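# Hang green-ended and red-ended bars on labelled rack arms

## Task

Place the short metal bar that has green ends onto the pair of rack arms marked 6A, and the short metal bar that has red ends onto the pair marked 5C (each label is just above its arm). Each task is complete only when that bar's centre rests between its two rack arms.

## Robot and tools

Robot: two arms, left_arm and right_arm, each ending in a five-finger hand (right_arm a right hand, left_arm its mirror image). Calibrated base positions in the scene frame: left_arm (-0.031, +0.306, +0.004) m, right_arm (+0.041, -0.254, +0.021) m, both turned only slightly about z. A camera stand sits behind the arms. Cameras: cam_high (fixed), cam_left_wrist, cam_right_wrist, each 672x504.

Frames. Scene frame: origin at table height, halfway between the nominal bases; +z up, +x out over the table, left_arm on the +y side. Reported hand positions (metres) and quaternions (wxyz) are in each arm's own base frame. Motion offsets are along the current Hand target's own axes. The hand point sits 0.05 m in front of the palm, 0.15 m out from the wrist face along the fingers. Its +z runs along straight fingers, +y out of the palm, +x across the palm away from the thumb on the right hand (toward the thumb on the left hand). Straight fingertips extend 0.06 to 0.07 m past the point along +z and lie 0.06 m behind it along -y. A wrist bracket on the little-finger side can collide with things.

A row is 28 numbers, each in [-1, 1], always for both arms: left_arm dx, dy, dz, rx, ry, rz; left hand thumb_turn, thumb_bend, index, middle, ring, little; left force_limit, speed; then the same 14 for right_arm. The six pose numbers are an offset, not a pose: they are measured from that arm's Hand target as it stood when the action or move began, along the Hand target's axes. 1.0 equals 0.6 m of travel or 180 degrees; rx, ry, rz form one rotation vector. All zeros re-requests the current Hand target. Repeating an offset moves further. The six hand numbers are absolute motor targets: -1 open (thumb beside palm / straight, fingers straight), +1 closed (thumb opposite the fingers / fully bent, fingers curled). force_limit maps linearly from about 0 N at -1 to 10 N at +1 (15 N for the two thumb motors); speed rises from nearly zero at -1 to full at +0.48 and above (full travel in 0.49 s). There is no "leave unchanged" value: repeat the eight hand numbers last actually sent for that hand, or, if none yet, its hand_measured values plus its hand_force_limit and hand_speed. With the thumb turned in front, the hand encloses objects about 0.035 to 0.065 m thick, handles down to about 0.025 m. For a gentle grip close at speed -0.94 or lower. To tighten, raise force_limit and send a target more closed than hand_measured; to loosen, send one more open.

Tools.
- execute_actions(actions, cameras): actions is a list of actions; each action is a list of up to 15 rows, one per 1/30 s step; a short action repeats its last row to fill 15 steps. Every row in an action counts from the same start pose. Images come back only for an empty list or when cameras names them (["all"] for all, [] for none).
- move(target, speed, blend, blocking, cameras): target is one 28-number row or a list of up to 15 rows, every row offset from the same starting Hand targets. speed is the top path speed in m/s, 0.002 to 4.3 (default 0.25), one value or one per target; rotation limited to twice that in rad/s. blend, in m, rounds corners at intermediate targets (0 = stop at each). The whole move is capped at 10 s. blocking=false returns after about 0.5 s while the move continues. Paths do not avoid obstacles or the other arm.
- wait(seconds): 0 to 10 s, arms hold their last command.
- stop(): brakes a running move.
- zoom_image(camera, region): region [x0, y0, x1, y1] in pixels of the latest image of cam_high, cam_left_wrist or cam_right_wrist, at most 504 by 504.
- show_instructions(): shows the reference pages.
- finished_scene(scene): ends the scene (scene = 1, optional).

Results. Each gives per arm end_effector_position, end_effector_quat_wxyz, Hand target (the last commanded pose after clipping; next offsets start here), joint positions, velocities (omitted when all within noise), torques, and per hand hand_measured, hand_stopped_by (moving, target, force, stalled, fault), hand_load_n (fingertip force, positive when pushed open; a drop to about 0 means the grip was lost), hand_force_limit, hand_speed. Action calls also list positions at some steps. A move adds a "move:" line: done (within 10 mm and 2 degrees), off_target, moving, held, or fault, plus limits=paced (pose clipped) or limits=held (steps withheld). MOTOR HOT warns of heating; OVER-TEMPERATURE FAULT means that arm has dropped for 30 to 60 s or more.

Behaviour to expect. Commanded orientation is clipped to within 40 degrees of the measured one each step. The hand often rests 1 to 3 cm (up to 5 cm) from the command, usually low; send the remaining gap as a further offset. Small turns can shift the hand point noticeably. Reported positions may be off by a few centimetres.

Avoid: any object leaving the table or being left off it (fails); arms or hands touching each other with moderate force (can fail); hitting fixed or heavy things hard or letting a bar fall far; fast moves into contact or targets far beyond a contact; overloading fingers; arm stops; paths near an arm's own base (go around); long stretched holds or pushes that overheat motors. Loose objects may occasionally be nudged by outside pushes. The bars must stay on their racks after release.

Each tool is called after "Call:" in YAML: its name, and indented under it one key for each argument.

Reference images:

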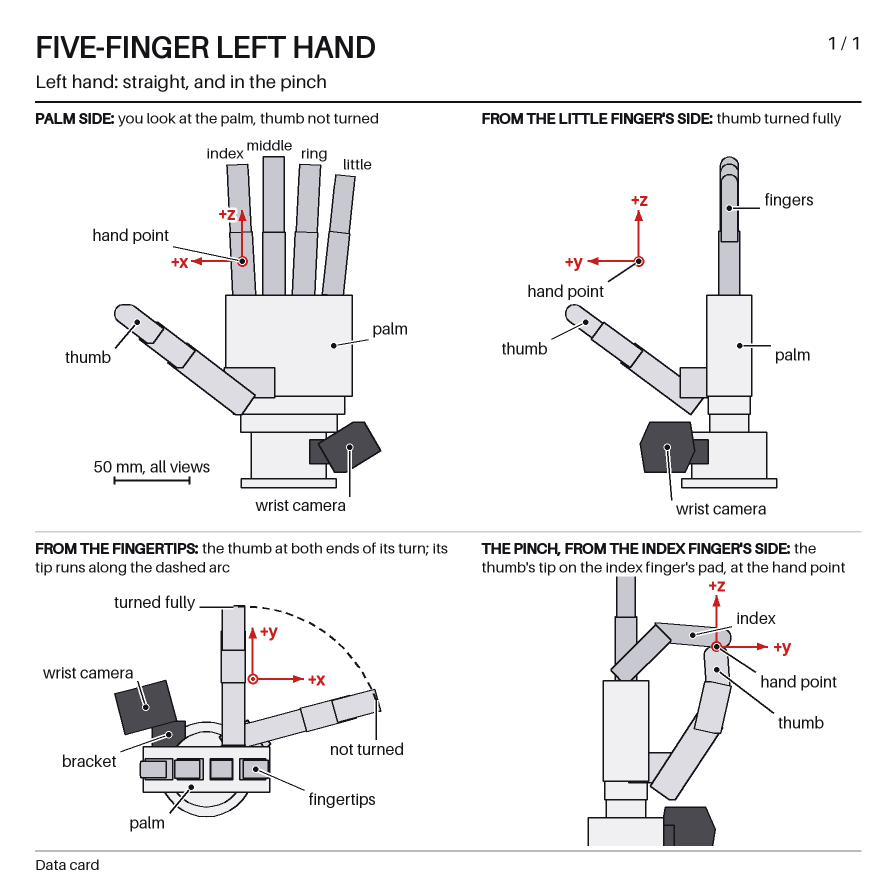

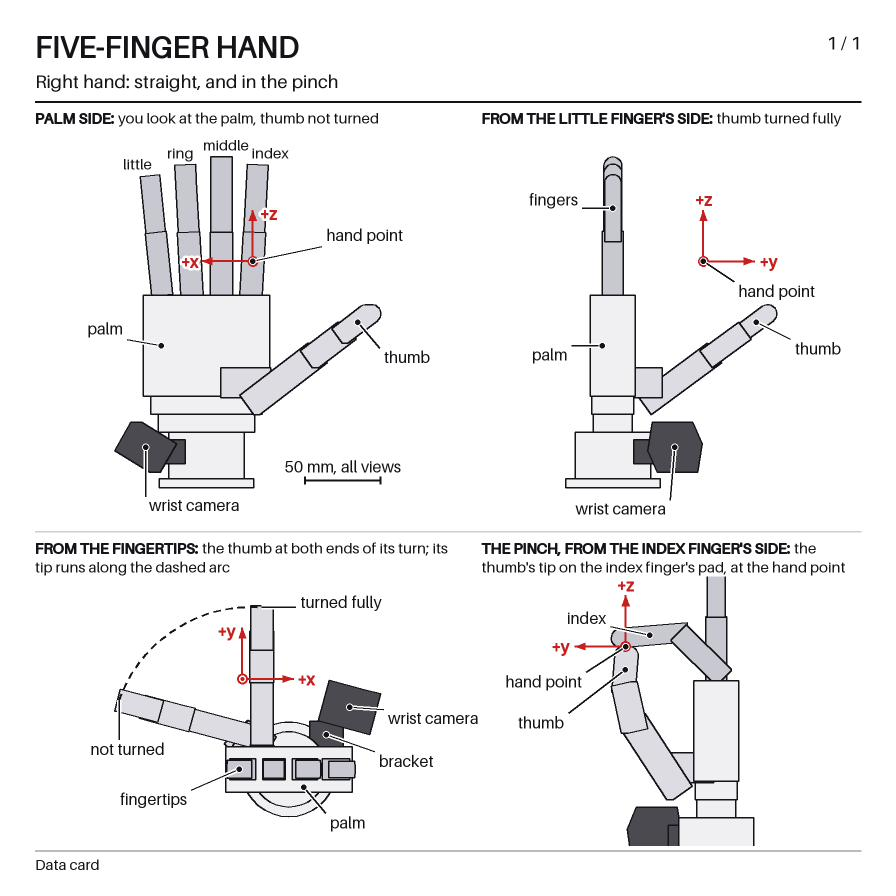

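## Session

Call:
execute_actions:
  actions: []

Scene clock: 0.00 s.
left_arm: end_effector_position=(+0.2751, -0.3093, +0.2765) hand_measured=(-1.000, -1.000, -1.000, -1.000, -1.000, -1.000) hand_load_n=(+0.0, +0.0, +0.0, +0.0, +0.0, +0.0) hand_stopped_by=(target, target, target, target, target, target) hand_force_limit=0.00 hand_speed=-0.80 end_effector_quat_wxyz=(-0.152, +0.891, -0.260, +0.340) | right_arm: end_effector_position=(+0.2246, -0.1896, +0.1480) hand_measured=(-1.000, -1.000, -1.000, -1.000, -1.000, -1.000) hand_load_n=(+0.0, +0.0, +0.0, +0.0, +0.0, +0.0) hand_stopped_by=(target, target, target, target, target, target) hand_force_limit=0.00 hand_speed=-0.80 end_effector_quat_wxyz=(+0.573, -0.202, +0.751, -0.260)
Joint positions: left_arm=[-1.064 1.049 1.062 -1.251 -0.7 -1.945] | right_arm=[-1.438 0.976 0.31 0.036 -1.209 0.283]
Joint velocities: within noise
Joint torques (N m): no reading
Heat: left arm: hottest shoulder 38 °C; right arm: hottest waist 36 °C.
Hand target: left_arm +0.2780, -0.3144, +0.2909; -0.142, +0.890, -0.254, +0.350 | right_arm +0.2255, -0.1958, +0.1543; +0.572, -0.207, +0.747, -0.268

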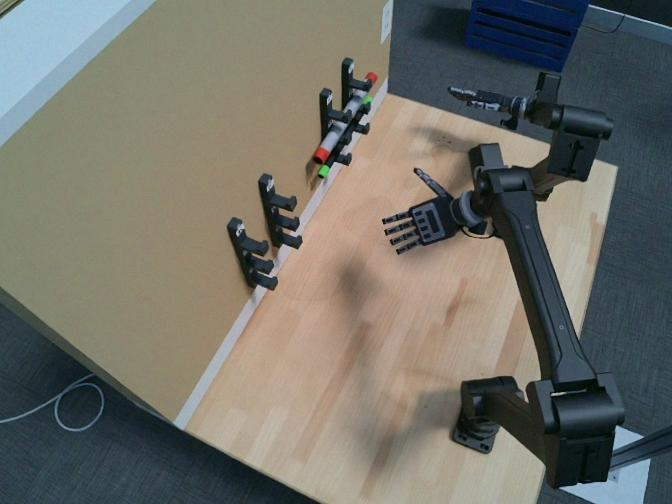

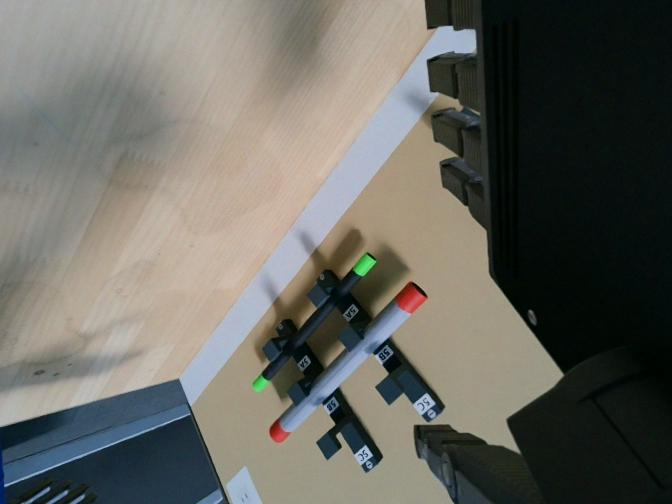

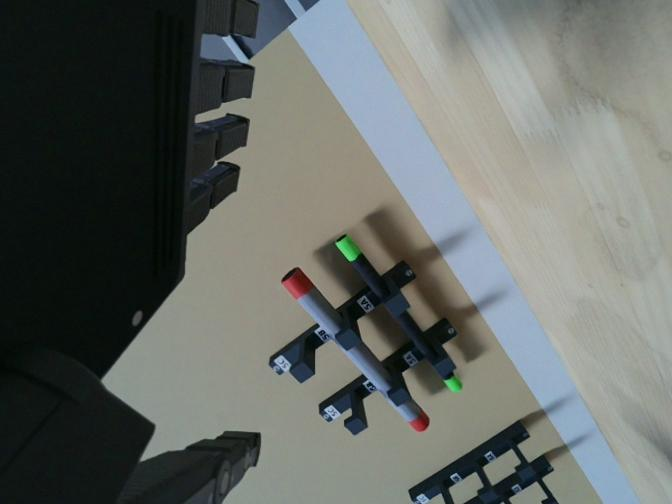

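Call:
zoom_image:
  camera: "cam_high"
  region: [200, 40, 420, 300]

Call:
zoom_image:
  camera: "cam_left_wrist"
  region: [230, 230, 460, 480]

Call:
zoom_image:
  camera: "cam_right_wrist"
  region: [250, 220, 580, 504]

Scaled by 1.938 from the camera's 672x504 image, which has a finer 960x720 frame.

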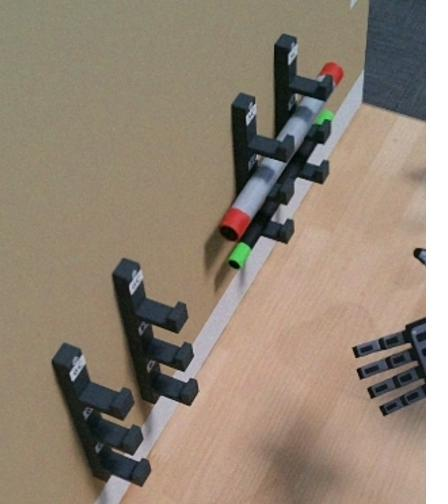

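Scaled by 2.016 from the camera's 672x504 image, which has a finer 960x720 frame.

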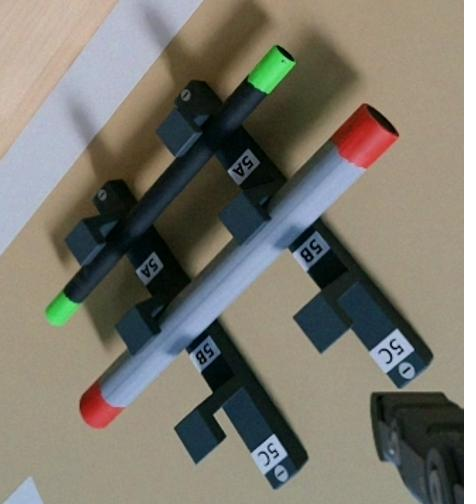

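Scaled by 1.527 from the camera's 672x504 image, which has a finer 960x720 frame.

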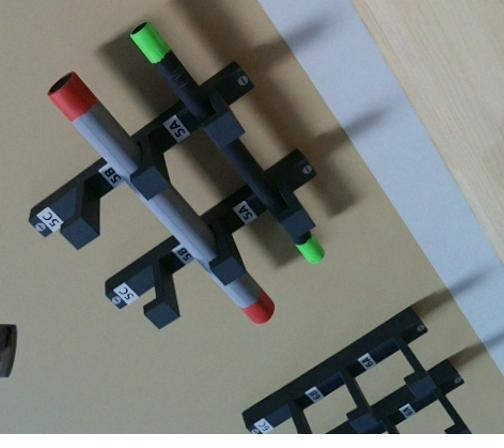

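Call:
zoom_image:
  camera: "cam_high"
  region: [220, 165, 310, 300]

Call:
zoom_image:
  camera: "cam_right_wrist"
  region: [400, 400, 580, 504]

Call:
zoom_image:
  camera: "cam_high"
  region: [300, 45, 400, 195]

Scaled by 3.733 from the camera's 672x504 image, which has a finer 960x720 frame.

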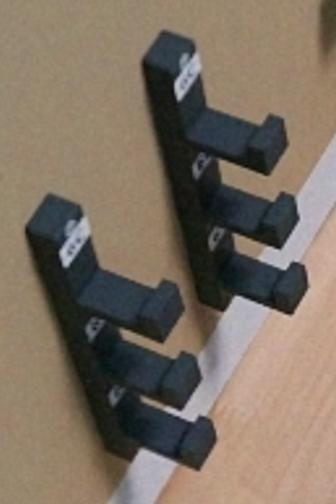

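Scaled by 2.800 from the camera's 672x504 image, which has a finer 960x720 frame.

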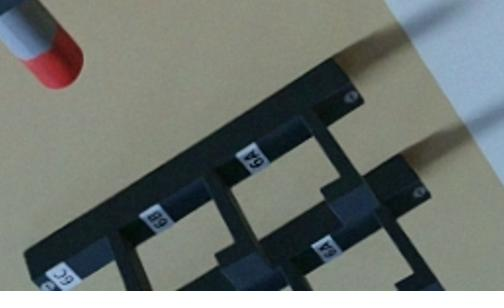

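Scaled by 3.360 from the camera's 672x504 image, which has a finer 960x720 frame.

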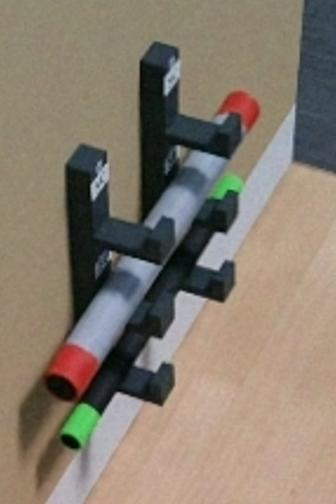

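Call:
move:
  target: [0,0,0,0,0,0,-1,-1,-1,-1,-1,-1,0,-0.8,-0.225,-0.011,-0.001,0.0837,0.0155,-0.2738,-1,-1,-1,-1,-1,-1,0,-0.8]
  speed: 0.15
  cameras: ["all"]

Scene clock: 134.57 s.
left_arm: end_effector_position=(+0.2751, -0.3093, +0.2765) hand_measured=(-1.000, -1.000, -1.000, -1.000, -1.000, -1.000) hand_load_n=(+0.0, +0.0, +0.0, +0.0, +0.0, +0.0) hand_stopped_by=(target, target, target, target, target, target) hand_force_limit=0.00 hand_speed=-0.80 end_effector_quat_wxyz=(-0.152, +0.891, -0.260, +0.340) | right_arm: end_effector_position=(+0.2602, -0.1205, +0.2398) hand_measured=(-1.000, -1.000, -1.000, -1.000, -1.000, -1.000) hand_load_n=(-0.5, +0.0, +0.0, +0.0, +0.0, +0.0) hand_stopped_by=(target, target, target, target, target, target) hand_force_limit=0.00 hand_speed=-0.80 end_effector_quat_wxyz=(+0.414, -0.410, +0.583, -0.566)
Joint positions: left_arm=[-1.064 1.049 1.062 -1.251 -0.7 -1.945] | right_arm=[-0.922 0.156 0.281 -0.146 -0.597 0.007]
Joint torques (N m): left_arm=[-1.03 -5.54 9.32 0.66 -0.47 -0.07] | right_arm=[1.96 3.14 12.74 1.46 0.05 -0.23]
Heat: left arm: hottest elbow 43 °C; right arm: hottest elbow 41 °C.
Hand target: left_arm +0.2780, -0.3144, +0.2909; -0.142, +0.890, -0.254, +0.350 | right_arm +0.2601, -0.1178, +0.2589; +0.412, -0.418, +0.566, -0.579
Off the commanded pose: left_arm 0.016 m, 2 deg | right_arm 0.019 m, 3 deg.
move: off_target (left_arm, right_arm)

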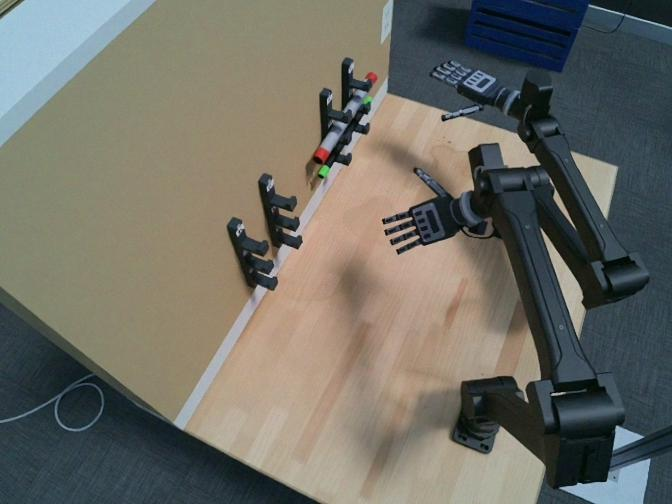

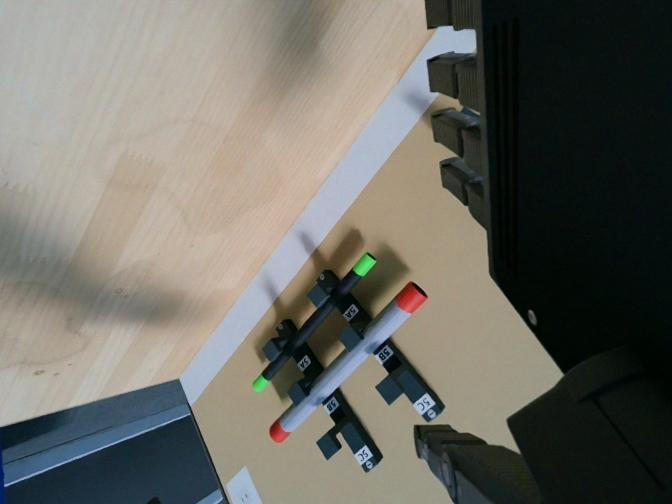

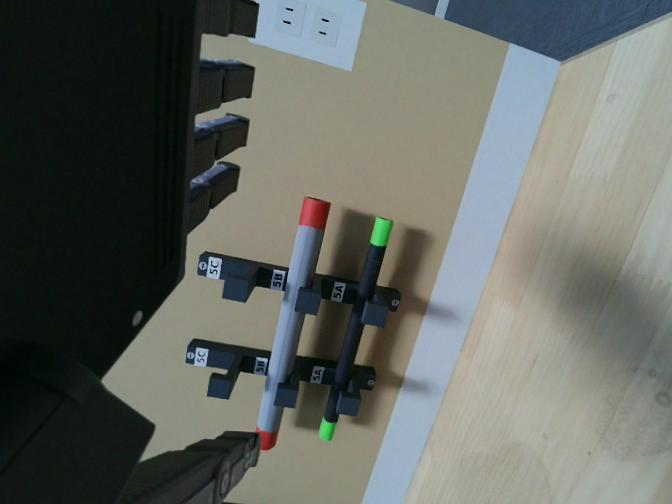

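Call:
zoom_image:
  camera: "cam_right_wrist"
  region: [150, 0, 350, 250]

Call:
zoom_image:
  camera: "cam_high"
  region: [400, 30, 660, 290]

Scaled by 2.016 from the camera's 672x504 image, which has a finer 960x720 frame.

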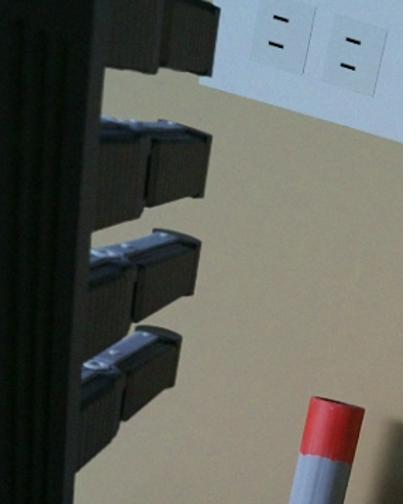

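Scaled by 1.938 from the camera's 672x504 image, which has a finer 960x720 frame.

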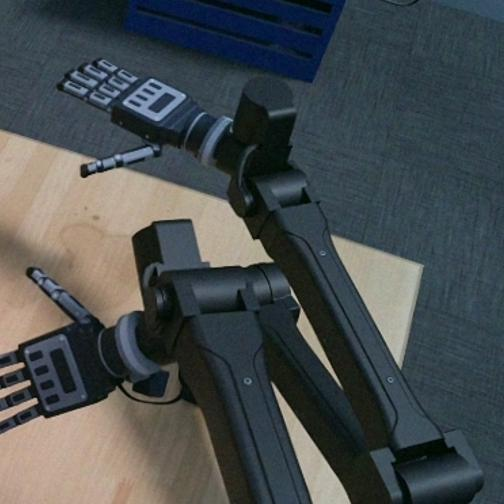

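Call:
move:
  target: [0,0,0,0,0,0,-1,-1,-1,-1,-1,-1,0,-0.8,0,-0.133,0,0,0,0,-1,-1,-1,-1,-1,-1,0,-0.8]
  speed: 0.15
  cameras: ["cam_right_wrist"]

Call:
zoom_image:
  camera: "cam_right_wrist"
  region: [168, 126, 504, 504]

Scene clock: 267.43 s.
left_arm: end_effector_position=(+0.2751, -0.3093, +0.2765) hand_measured=(-1.000, -1.000, -1.000, -1.000, -1.000, -1.000) hand_load_n=(-0.5, +0.0, +0.0, +0.0, +0.0, +0.0) hand_stopped_by=(target, target, target, target, target, target) hand_force_limit=0.00 hand_speed=-0.80 end_effector_quat_wxyz=(-0.152, +0.891, -0.260, +0.340) | right_arm: end_effector_position=(+0.2590, -0.1185, +0.3111) hand_measured=(-1.000, -1.000, -1.000, -1.000, -1.000, -1.000) hand_load_n=(+0.0, +0.0, +0.0, +0.0, +0.0, +0.0) hand_stopped_by=(target, target, target, target, target, target) hand_force_limit=0.00 hand_speed=-0.80 end_effector_quat_wxyz=(+0.414, -0.411, +0.584, -0.565)
Joint positions: left_arm=[-1.064 1.049 1.062 -1.251 -0.7 -1.945] | right_arm=[-0.919 0.214 0.476 -0.285 -0.594 0.007]
Joint torques (N m): left_arm=[-0.79 -5.77 9.36 0.69 -0.46 -0.06] | right_arm=[2.37 4.66 14.28 1.42 -0.05 -0.21]
Heat: left arm: hottest elbow 44 °C; right arm: hottest elbow 50 °C.
Hand target: left_arm +0.2780, -0.3144, +0.2909; -0.142, +0.890, -0.254, +0.350 | right_arm +0.2599, -0.1162, +0.3387; +0.412, -0.418, +0.566, -0.579
Off the commanded pose: left_arm 0.016 m, 2 deg | right_arm 0.028 m, 3 deg.
move: off_target (left_arm, right_arm)
Images, in order (width x height): cam_right_wrist 672x504.

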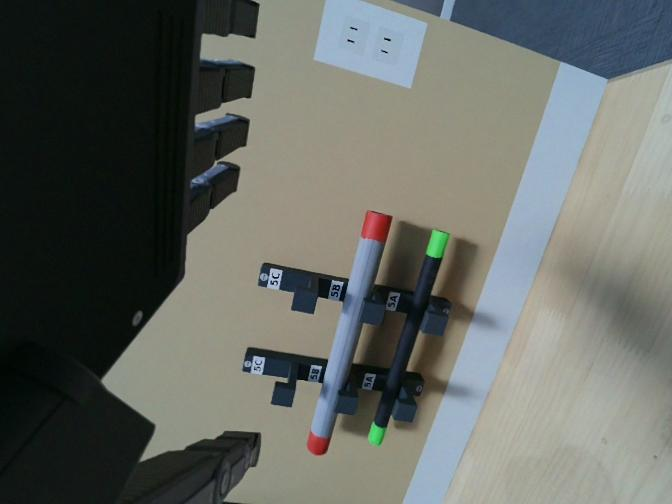

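Scaled by 1.333 from the camera's 672x504 image, which has a finer 960x720 frame.

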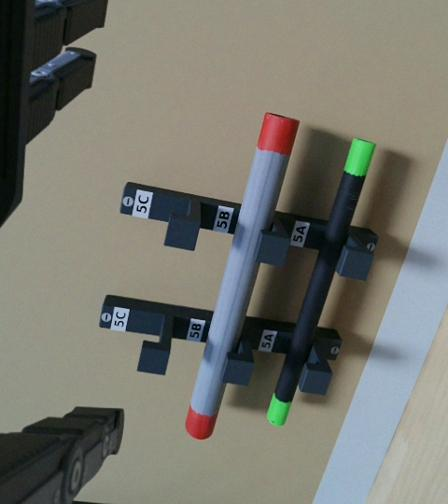

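Call:
move:
  target: [0,0,0,0,0,0,-1,-1,-1,-1,-1,-1,0,-0.8,-0.133,0,0,0,0,0,-1,-1,-1,-1,-1,-1,0,-0.8]
  speed: 0.15
  cameras: ["cam_right_wrist","cam_high"]

Call:
zoom_image:
  camera: "cam_right_wrist"
  region: [168, 0, 672, 378]

Scene clock: 329.33 s.
left_arm: end_effector_position=(+0.2751, -0.3093, +0.2765) hand_measured=(-1.000, -1.000, -1.000, -1.000, -1.000, -1.000) hand_load_n=(+0.0, +0.0, +0.0, +0.0, +0.0, +0.0) hand_stopped_by=(target, target, target, target, target, target) hand_force_limit=0.00 hand_speed=-0.80 end_effector_quat_wxyz=(-0.152, +0.891, -0.260, +0.340) | right_arm: end_effector_position=(+0.2857, -0.0422, +0.3086) hand_measured=(-1.000, -1.000, -1.000, -1.000, -1.000, -1.000) hand_load_n=(+0.0, +0.0, +0.0, +0.0, +0.0, +0.0) hand_stopped_by=(target, target, target, target, target, target) hand_force_limit=0.00 hand_speed=-0.80 end_effector_quat_wxyz=(+0.405, -0.421, +0.581, -0.568)
Joint positions: left_arm=[-1.064 1.049 1.062 -1.251 -0.7 -1.945] | right_arm=[-0.098 0.153 0.476 -0.352 0.226 -0.001]
Joint torques (N m): left_arm=[-1.08 -5.83 9.36 0.62 -0.48 -0.07] | right_arm=[2.43 5.07 14 1.89 0.07 -0.17]
Heat: left arm: hottest elbow 44 °C; right arm: hottest elbow 49 °C.
Hand target: left_arm +0.2780, -0.3144, +0.2909; -0.142, +0.890, -0.254, +0.350 | right_arm +0.2848, -0.0403, +0.3373; +0.412, -0.418, +0.566, -0.579
Off the commanded pose: left_arm 0.016 m, 2 deg | right_arm 0.029 m, 2 deg.
move: off_target (left_arm, right_arm)
Images, in order (width x height): cam_high 672x504, cam_right_wrist 672x504.

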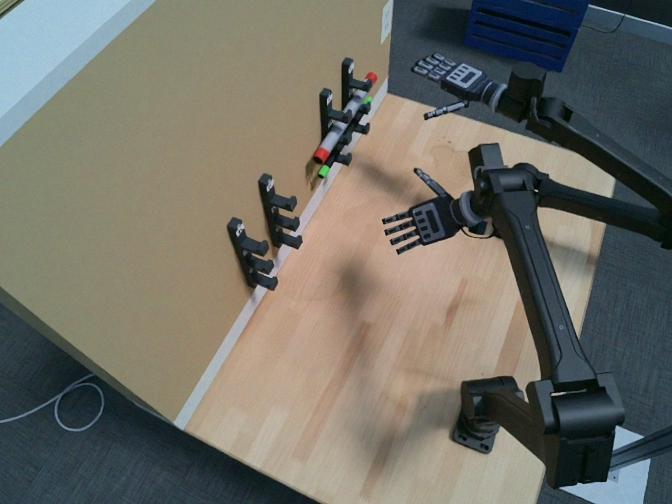

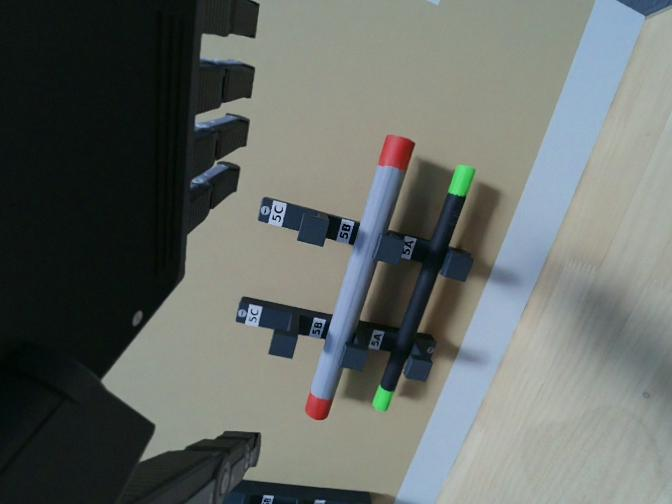

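Scaled by 1.000.

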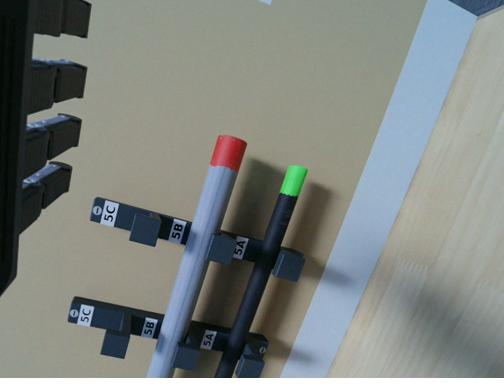

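Call:
move:
  target: [0,0,0,0,0,0,-1,-1,-1,-1,-1,-1,0,-0.8,-0.205,0.1088,0.0818,0.2461,-0.081,0.0402,-1,-1,-1,-1,-1,-1,0,-0.8]
  speed: 0.12
  cameras: ["all"]

Scene clock: 663.13 s.
left_arm: end_effector_position=(+0.2751, -0.3093, +0.2765) hand_measured=(-1.000, -1.000, -1.000, -1.000, -1.000, -1.000) hand_load_n=(-0.5, +0.0, +0.0, +0.0, +0.0, +0.0) hand_stopped_by=(target, target, target, target, target, target) hand_force_limit=0.00 hand_speed=-0.80 end_effector_quat_wxyz=(-0.152, +0.891, -0.260, +0.340) | right_arm: end_effector_position=(+0.3655, +0.0550, +0.2604) hand_measured=(-1.000, -1.000, -1.000, -1.000, -1.000, -1.000) hand_load_n=(+0.0, +0.0, +0.0, +0.0, +0.0, +0.0) hand_stopped_by=(target, target, target, target, target, target) hand_force_limit=0.00 hand_speed=-0.80 end_effector_quat_wxyz=(+0.604, -0.351, +0.345, -0.627)
Joint positions: left_arm=[-1.064 1.049 1.062 -1.251 -0.7 -1.945] | right_arm=[0.169 1.069 0.071 1.547 0.154 -0.121]
Joint torques (N m): left_arm=[-0.56 -5.54 9.31 0.72 -0.47 -0.06] | right_arm=[2.37 0.21 7.49 2.28 -0.2 -0.15]
Heat: left arm: hottest elbow 45 °C; right arm: hottest elbow 53 °C.
Hand target: left_arm +0.2780, -0.3144, +0.2909; -0.142, +0.890, -0.254, +0.350 | right_arm +0.3699, +0.0599, +0.2704; +0.640, -0.265, +0.276, -0.666
Off the commanded pose: left_arm 0.016 m, 2 deg | right_arm 0.012 m, 14 deg.
joint sent to its limit (right arm) — joint 4 (wrist pitch), upper limit. The joint targets are off in orientation, not in position.
move: off_target (left_arm, right_arm)

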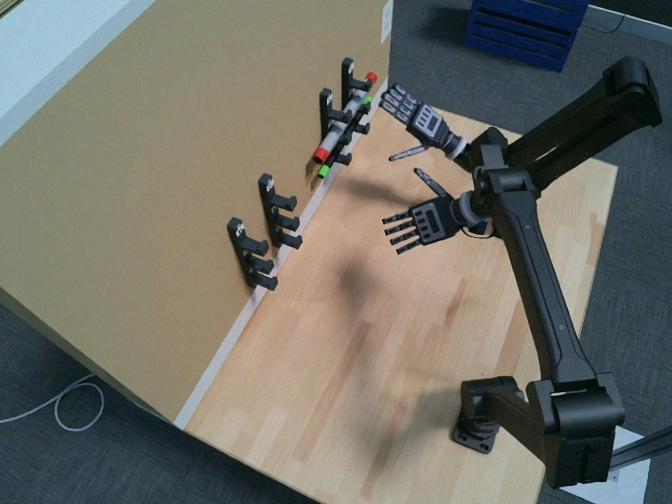

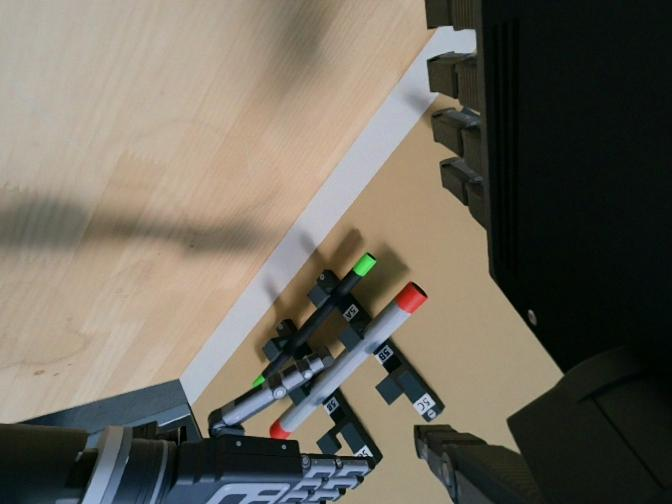

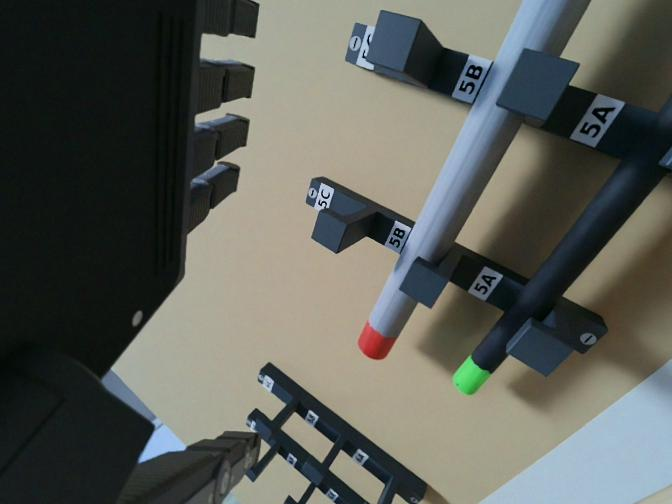

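Call:
move:
  target: [0,0,0,0,0,0,-1,-1,-1,-1,-1,-1,0,-0.8,0.719,-0.3338,-0.3333,-0.2093,0.4087,-0.1693,-1,-1,-1,-1,-1,-1,0,-0.8]
  speed: 0.25
  cameras: ["cam_high"]

Call:
move:
  target: [0.3665,0.2643,0.1485,0.3656,0.2367,0.2505,-1,-1,-1,-1,-1,-1,0,-0.8,0,0,0,0,0,0,-1,-1,-1,-1,-1,-1,0,-0.8]
  speed: 0.2
  cameras: ["cam_high","cam_left_wrist"]

Scene clock: 786.27 s.
left_arm: end_effector_position=(+0.2751, -0.3093, +0.2765) hand_measured=(-1.000, -1.000, -1.000, -1.000, -1.000, -1.000) hand_load_n=(+0.0, +0.0, +0.0, +0.0, +0.0, +0.0) hand_stopped_by=(target, target, target, target, target, target) hand_force_limit=0.00 hand_speed=-0.80 end_effector_quat_wxyz=(-0.152, +0.891, -0.260, +0.340) | right_arm: end_effector_position=(+0.0704, -0.3469, +0.2301) hand_measured=(-1.000, -1.000, -1.000, -1.000, -1.000, -1.000) hand_load_n=(+0.0, +0.0, +0.0, +0.0, +0.0, +0.0) hand_stopped_by=(target, target, target, target, target, target) hand_force_limit=0.00 hand_speed=-0.80 end_effector_quat_wxyz=(+0.058, -0.068, +0.728, -0.680)
Joint positions: left_arm=[-1.064 1.049 1.062 -1.251 -0.7 -1.945] | right_arm=[-1.526 0.463 0.328 0.067 -0.133 -0.018]
Joint torques (N m): left_arm=[-0.91 -5.77 9.32 0.62 -0.5 -0.08] | right_arm=[0.85 2.08 14.89 2.88 -0.15 0.11]
Heat: left arm: hottest elbow 45 °C; right arm: hottest elbow 44 °C.
Hand target: left_arm +0.2780, -0.3144, +0.2909; -0.142, +0.890, -0.254, +0.350 | right_arm +0.0697, -0.3598, +0.2707; +0.060, -0.060, +0.704, -0.705
Off the commanded pose: left_arm 0.016 m, 2 deg | right_arm 0.043 m, 4 deg.
move: off_target (left_arm, right_arm)
Images, in order (width x height): cam_high 672x504.

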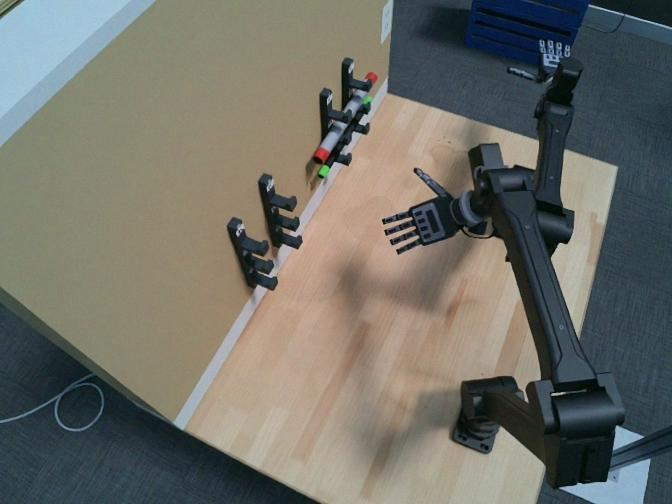

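Scene clock: 787.27 s.
left_arm: end_effector_position=(+0.2849, -0.3219, +0.2670) hand_measured=(-1.000, -1.000, -1.000, -1.000, -1.000, -1.000) hand_load_n=(+0.0, +0.0, +0.0, +0.0, +0.0, +0.0) hand_stopped_by=(target, target, target, target, target, target) hand_force_limit=0.00 hand_speed=-0.80 end_effector_quat_wxyz=(-0.213, +0.859, -0.279, +0.372) | right_arm: end_effector_position=(+0.0704, -0.3470, +0.2300) hand_measured=(-1.000, -1.000, -1.000, -1.000, -1.000, -1.000) hand_load_n=(+0.0, +0.0, +0.0, +0.0, +0.0, +0.0) hand_stopped_by=(target, target, target, target, target, target) hand_force_limit=0.00 hand_speed=-0.80 end_effector_quat_wxyz=(+0.058, -0.068, +0.728, -0.680)
Joint positions: left_arm=[-1.118 1.118 1.062 -1.224 -0.849 -1.928] | right_arm=[-1.526 0.464 0.328 0.067 -0.133 -0.018]
Joint torques (N m): left_arm=[-1.44 -6.18 10.59 1.16 -0.68 0.03] | right_arm=[1.55 1.73 10.18 2.04 -0.05 -0.04]
Heat: left arm: hottest elbow 45 °C; right arm: hottest elbow 44 °C.
Hand target: left_arm +0.2900, -0.3373, +0.2896; -0.196, +0.858, -0.273, +0.390 (not the last commanded pose) | right_arm +0.0704, -0.3470, +0.2300; +0.058, -0.068, +0.728, -0.680 (last step not sent: back at the drive's target)
Off the commanded pose: left_arm 0.276 m, 81 deg | right_arm 0.043 m, 4 deg.
move: held (left_arm; a check stopped the path), off_target (right_arm); limits=held
pose unreachable (left arm): on one or more control steps of this call, first in action 0 (counted from 0), this arm could not follow its commanded pose, so it was not sent that pose on those steps. It may still have moved: this result reports where it is.
cause: moving toward the commanded pose would bring a part of the arm too close to another arm (a part of this arm just beyond joint 5 (wrist yaw) and a part of the right arm just beyond its joint 3 (elbow), along the way the arms are being sent, or toward where that arm still pushes).
pose unreachable (right arm): on one or more control steps of this call, first in action 0 (counted from 0), this arm could not follow its commanded pose, so it was not sent that pose on those steps. It may still have moved: this result reports where it is.
cause: moving toward the commanded pose would bring a part of the arm too close to another arm (a part of this arm just beyond joint 3 (elbow) and a part of the left arm just beyond its joint 5 (wrist yaw), along the way the arms are being sent, or toward where that arm still pushes).
Images, in order (width x height): cam_high 672x504, cam_left_wrist 672x504.

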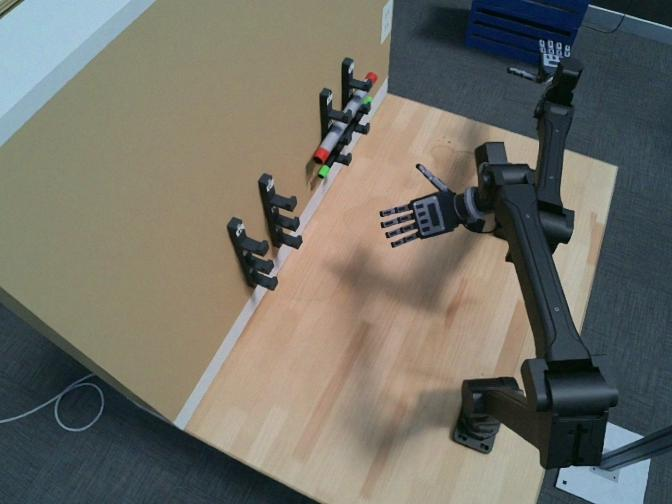

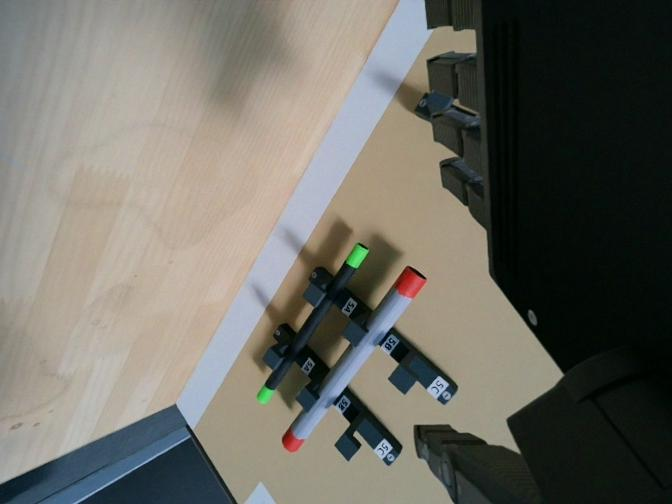

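Call:
move:
  target: [0,0,0,0,0,0,-1,-1,-1,-1,-1,-1,0,-0.8,-0.108,-0.038,0.056,0.0215,0.0565,0.0045,-1,-1,-1,-1,-1,-1,0,-0.8]
  speed: 0.1
  cameras: ["cam_high"]

Scene clock: 827.17 s.
left_arm: end_effector_position=(+0.2848, -0.3219, +0.2670) hand_measured=(-1.000, -1.000, -1.000, -1.000, -1.000, -1.000) hand_load_n=(-0.5, +0.0, +0.0, +0.0, +0.0, +0.0) hand_stopped_by=(target, target, target, target, target, target) hand_force_limit=0.00 hand_speed=-0.80 end_effector_quat_wxyz=(-0.213, +0.859, -0.280, +0.371) | right_arm: end_effector_position=(+0.1304, -0.3593, +0.2174) hand_measured=(-1.000, -1.000, -1.000, -1.000, -1.000, -1.000) hand_load_n=(+0.0, +0.0, +0.0, +0.0, +0.0, +0.0) hand_stopped_by=(target, target, target, target, target, target) hand_force_limit=0.00 hand_speed=-0.80 end_effector_quat_wxyz=(-0.015, -0.012, +0.725, -0.689)
Joint positions: left_arm=[-1.118 1.118 1.062 -1.224 -0.849 -1.927] | right_arm=[-1.019 0.647 0.328 0.26 0.557 -0.006]
Joint torques (N m): left_arm=[-1.2 -6.24 10.54 1.11 -0.7 0.02] | right_arm=[2.26 1.85 13.65 2.74 0.11 0.03]
Heat: left arm: hottest elbow 46 °C; right arm: hottest elbow 47 °C.
Hand target: left_arm +0.2900, -0.3373, +0.2896; -0.196, +0.858, -0.273, +0.390 | right_arm +0.1407, -0.3699, +0.2500; +0.000, -0.001, +0.707, -0.707
Off the commanded pose: left_arm 0.028 m, 3 deg | right_arm 0.036 m, 4 deg.
move: off_target (left_arm, right_arm)
Images, in order (width x height): cam_high 672x504.

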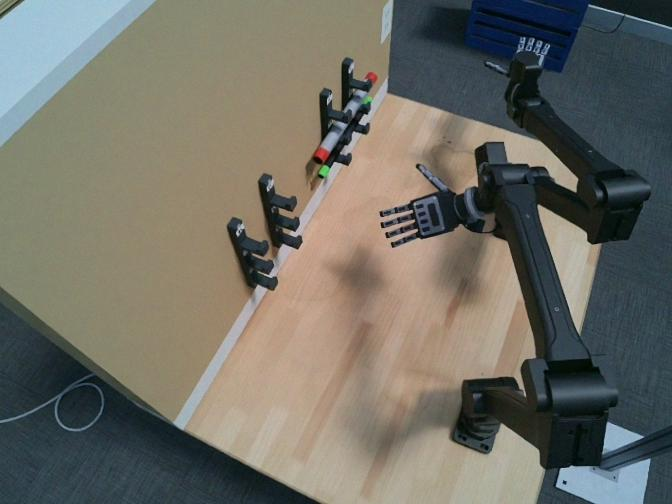

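Call:
move:
  target: [0.3427,0.2293,0.1342,0.3309,0.2139,0.227,-1,-1,-1,-1,-1,-1,0,-0.8,0,0,0,0,0,0,-1,-1,-1,-1,-1,-1,0,-0.8]
  speed: 0.2
  cameras: ["cam_high","cam_left_wrist"]

Scene clock: 854.50 s.
left_arm: end_effector_position=(+0.4107, -0.5491, +0.2633) hand_measured=(-1.000, -1.000, -1.000, -1.000, -1.000, -1.000) hand_load_n=(+0.0, +0.0, +0.0, +0.0, +0.0, +0.0) hand_stopped_by=(target, target, target, target, target, target) hand_force_limit=0.00 hand_speed=-0.80 end_effector_quat_wxyz=(+0.563, -0.594, +0.390, -0.421) | right_arm: end_effector_position=(+0.1304, -0.3593, +0.2175) hand_measured=(-1.000, -1.000, -1.000, -1.000, -1.000, -1.000) hand_load_n=(-0.5, +0.0, +0.0, +0.0, -0.5, +0.0) hand_stopped_by=(target, target, target, target, target, target) hand_force_limit=0.00 hand_speed=-0.80 end_effector_quat_wxyz=(-0.015, -0.011, +0.725, -0.689)
Joint positions: left_arm=[-1.214 1.877 1.63 -0.572 -1.556 -0.88] | right_arm=[-1.019 0.647 0.328 0.26 0.557 -0.006]
Joint torques (N m): left_arm=[-0.56 -17.9 11.4 1.35 -0.7 0.03] | right_arm=[2.26 1.2 13.65 2.62 0.11 0.03]
Heat: left arm: hottest elbow 47 °C; right arm: hottest elbow 50 °C.
Hand target: left_arm +0.4216, -0.5616, +0.2798; +0.600, -0.345, +0.361, -0.625 | right_arm +0.1406, -0.3699, +0.2501; +0.000, +0.000, +0.707, -0.707
Off the commanded pose: left_arm 0.023 m, 37 deg | right_arm 0.036 m, 4 deg.
joint sent to its limit (left arm) — joint 5 (wrist yaw), lower limit. The joint targets are off in orientation, not in position.
move: off_target (left_arm, right_arm)
Images, in order (width x height): cam_high 672x504, cam_left_wrist 672x504.

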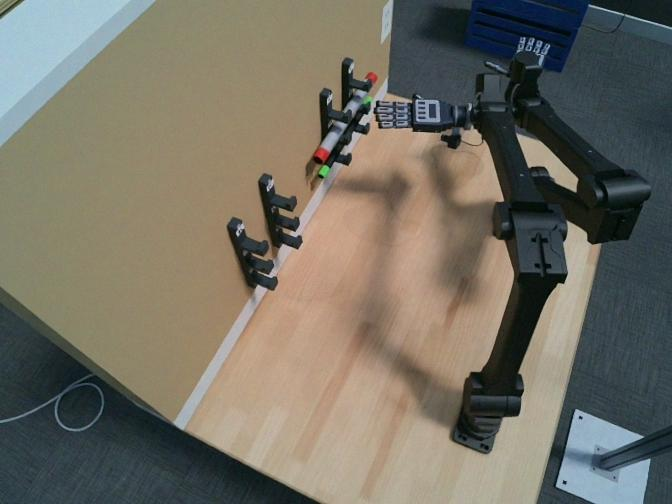

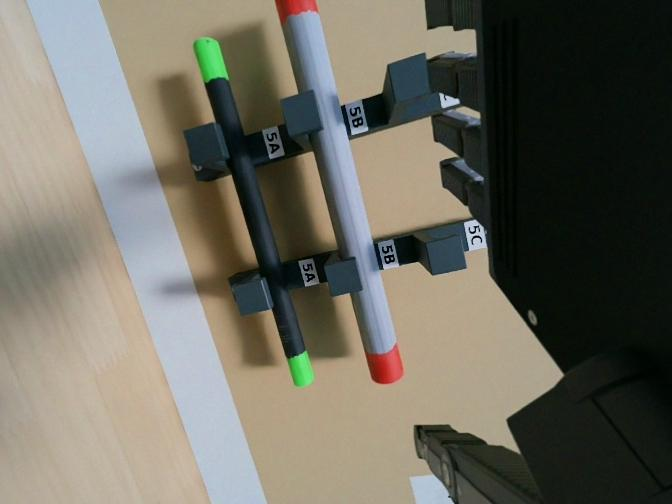

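Call:
move:
  target: [-0.292,-0.2045,-0.1878,-0.1551,0.2828,-0.0766,-1,-1,-1,-1,-1,-1,0,-0.8,0,0,0,0,0,0,-1,-1,-1,-1,-1,-1,0,-0.8]
  speed: 0.2
  cameras: ["cam_high"]

Scene clock: 882.73 s.
left_arm: end_effector_position=(+0.2699, -0.3851, +0.3330) hand_measured=(-1.000, -1.000, -1.000, -1.000, -1.000, -1.000) hand_load_n=(-0.5, +0.0, +0.0, -0.5, +0.0, +0.0) hand_stopped_by=(target, target, target, target, target, target) hand_force_limit=0.00 hand_speed=-0.80 end_effector_quat_wxyz=(+0.212, -0.215, +0.670, -0.678) | right_arm: end_effector_position=(+0.1304, -0.3593, +0.2175) hand_measured=(-1.000, -1.000, -1.000, -1.000, -1.000, -1.000) hand_load_n=(+0.0, +0.0, +0.0, +0.0, +0.0, +0.0) hand_stopped_by=(target, target, target, target, target, target) hand_force_limit=0.00 hand_speed=-0.80 end_effector_quat_wxyz=(-0.015, -0.011, +0.725, -0.689)
Joint positions: left_arm=[-0.847 0.865 0.675 0.199 0.109 -0.008] | right_arm=[-1.019 0.647 0.328 0.26 0.557 -0.006]
Joint torques (N m): left_arm=[-0.15 -4.48 7.79 1.1 0.18 0.04] | right_arm=[2.26 1.2 13.65 2.63 0.11 0.03]
Heat: left arm: hottest elbow 47 °C; right arm: hottest elbow 52 °C.
Hand target: left_arm +0.2700, -0.3801, +0.3299; +0.215, -0.216, +0.673, -0.674 | right_arm +0.1406, -0.3699, +0.2501; +0.000, +0.000, +0.707, -0.707
Off the commanded pose: left_arm 0.006 m, 1 deg | right_arm 0.036 m, 4 deg.
move: off_target (right_arm)
Images, in order (width x height): cam_high 672x504.

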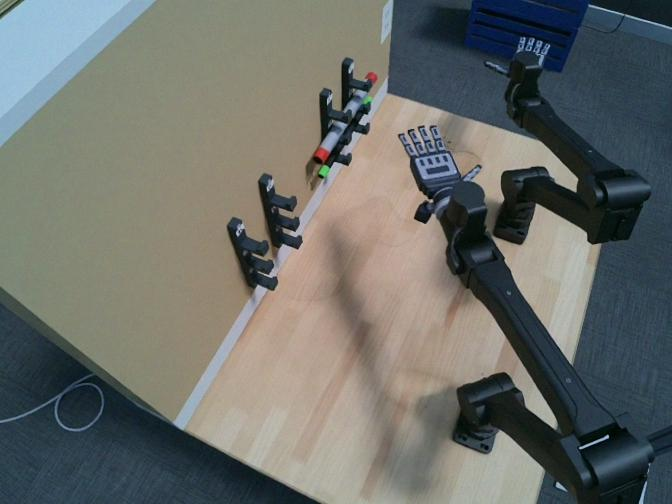

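Call:
move:
  target: [-0.0308,0.0835,0.3923,0.155,-0.2825,0.0764,-1,-1,-1,-1,-1,-1,0,-0.8,0,0,0,0,0,0,-1,-1,-1,-1,-1,-1,0,-0.8]
  speed: 0.15
  cameras: ["cam_high","cam_left_wrist"]

Scene clock: 903.20 s.
left_arm: end_effector_position=(+0.4209, -0.5494, +0.2690) hand_measured=(-1.000, -1.000, -1.000, -1.000, -1.000, -1.000) hand_load_n=(+0.0, +0.0, +0.0, -0.5, +0.0, +0.0) hand_stopped_by=(target, target, target, target, target, target) hand_force_limit=0.00 hand_speed=-0.80 end_effector_quat_wxyz=(+0.588, -0.345, +0.403, -0.611) | right_arm: end_effector_position=(+0.1304, -0.3593, +0.2175) hand_measured=(-1.000, -1.000, -1.000, -1.000, -1.000, -1.000) hand_load_n=(-0.5, +0.0, +0.0, +0.0, +0.0, +0.0) hand_stopped_by=(target, target, target, target, target, target) hand_force_limit=0.00 hand_speed=-0.80 end_effector_quat_wxyz=(-0.015, -0.011, +0.725, -0.689)
Joint positions: left_arm=[-1.153 1.953 1.171 1.563 -0.899 0.718] | right_arm=[-1.019 0.647 0.328 0.26 0.557 -0.006]
Joint torques (N m): left_arm=[-1.08 -15.97 8.77 1.44 0.48 0.03] | right_arm=[2.26 1.26 13.65 2.62 0.11 0.02]
Heat: left arm: hottest elbow 46 °C; right arm: hottest elbow 54 °C.
Hand target: left_arm +0.4215, -0.5611, +0.2796; +0.600, -0.345, +0.361, -0.625 | right_arm +0.1406, -0.3699, +0.2501; +0.000, +0.000, +0.707, -0.707
Off the commanded pose: left_arm 0.016 m, 5 deg | right_arm 0.036 m, 4 deg.
joint sent to its limit (left arm) — joint 4 (wrist pitch), upper limit. The joint targets are off in orientation, not in position.
move: off_target (left_arm, right_arm)
Images, in order (width x height): cam_high 672x504, cam_left_wrist 672x504.

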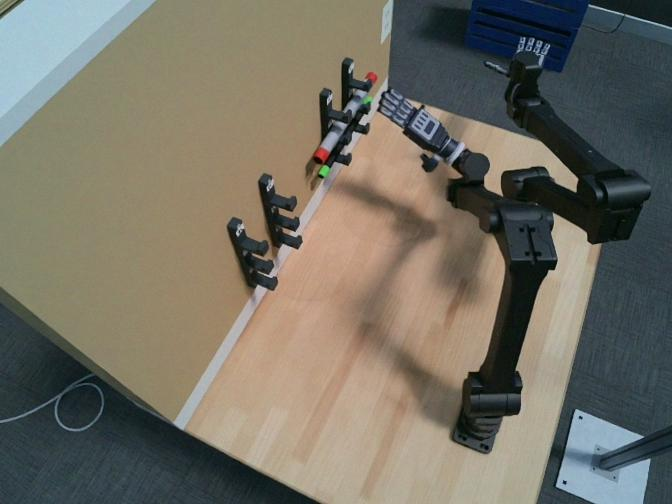

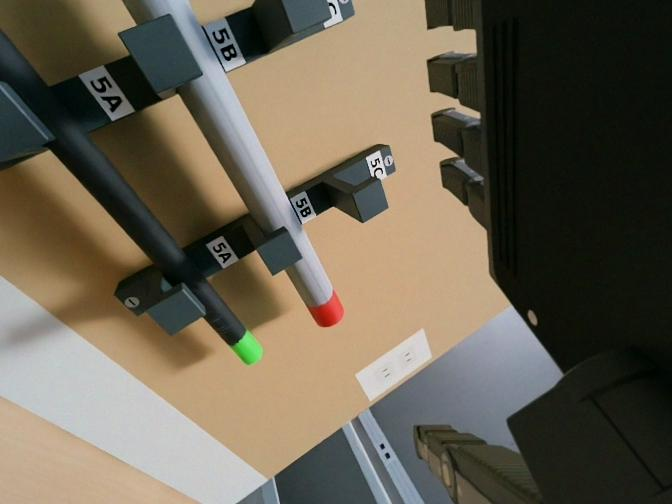

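Call:
zoom_image:
  camera: "cam_left_wrist"
  region: [380, 0, 580, 250]

Call:
zoom_image:
  camera: "cam_left_wrist"
  region: [100, 0, 420, 380]

Call:
zoom_image:
  camera: "cam_high"
  region: [290, 40, 510, 210]

Scaled by 2.016 from the camera's 672x504 image, which has a finer 960x720 frame.

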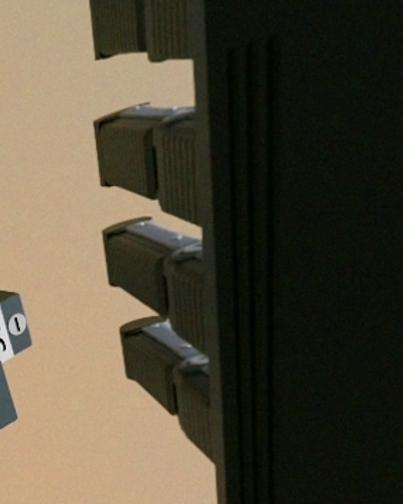

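Scaled by 1.326 from the camera's 672x504 image, which has a finer 960x720 frame.

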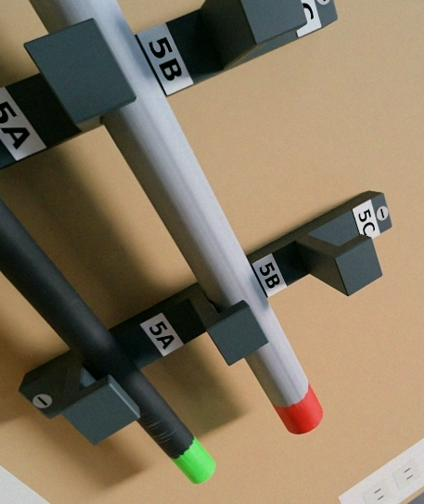

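Scaled by 2.291 from the camera's 672x504 image, which has a finer 960x720 frame.

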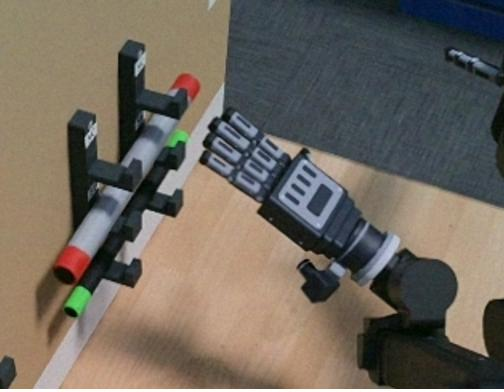

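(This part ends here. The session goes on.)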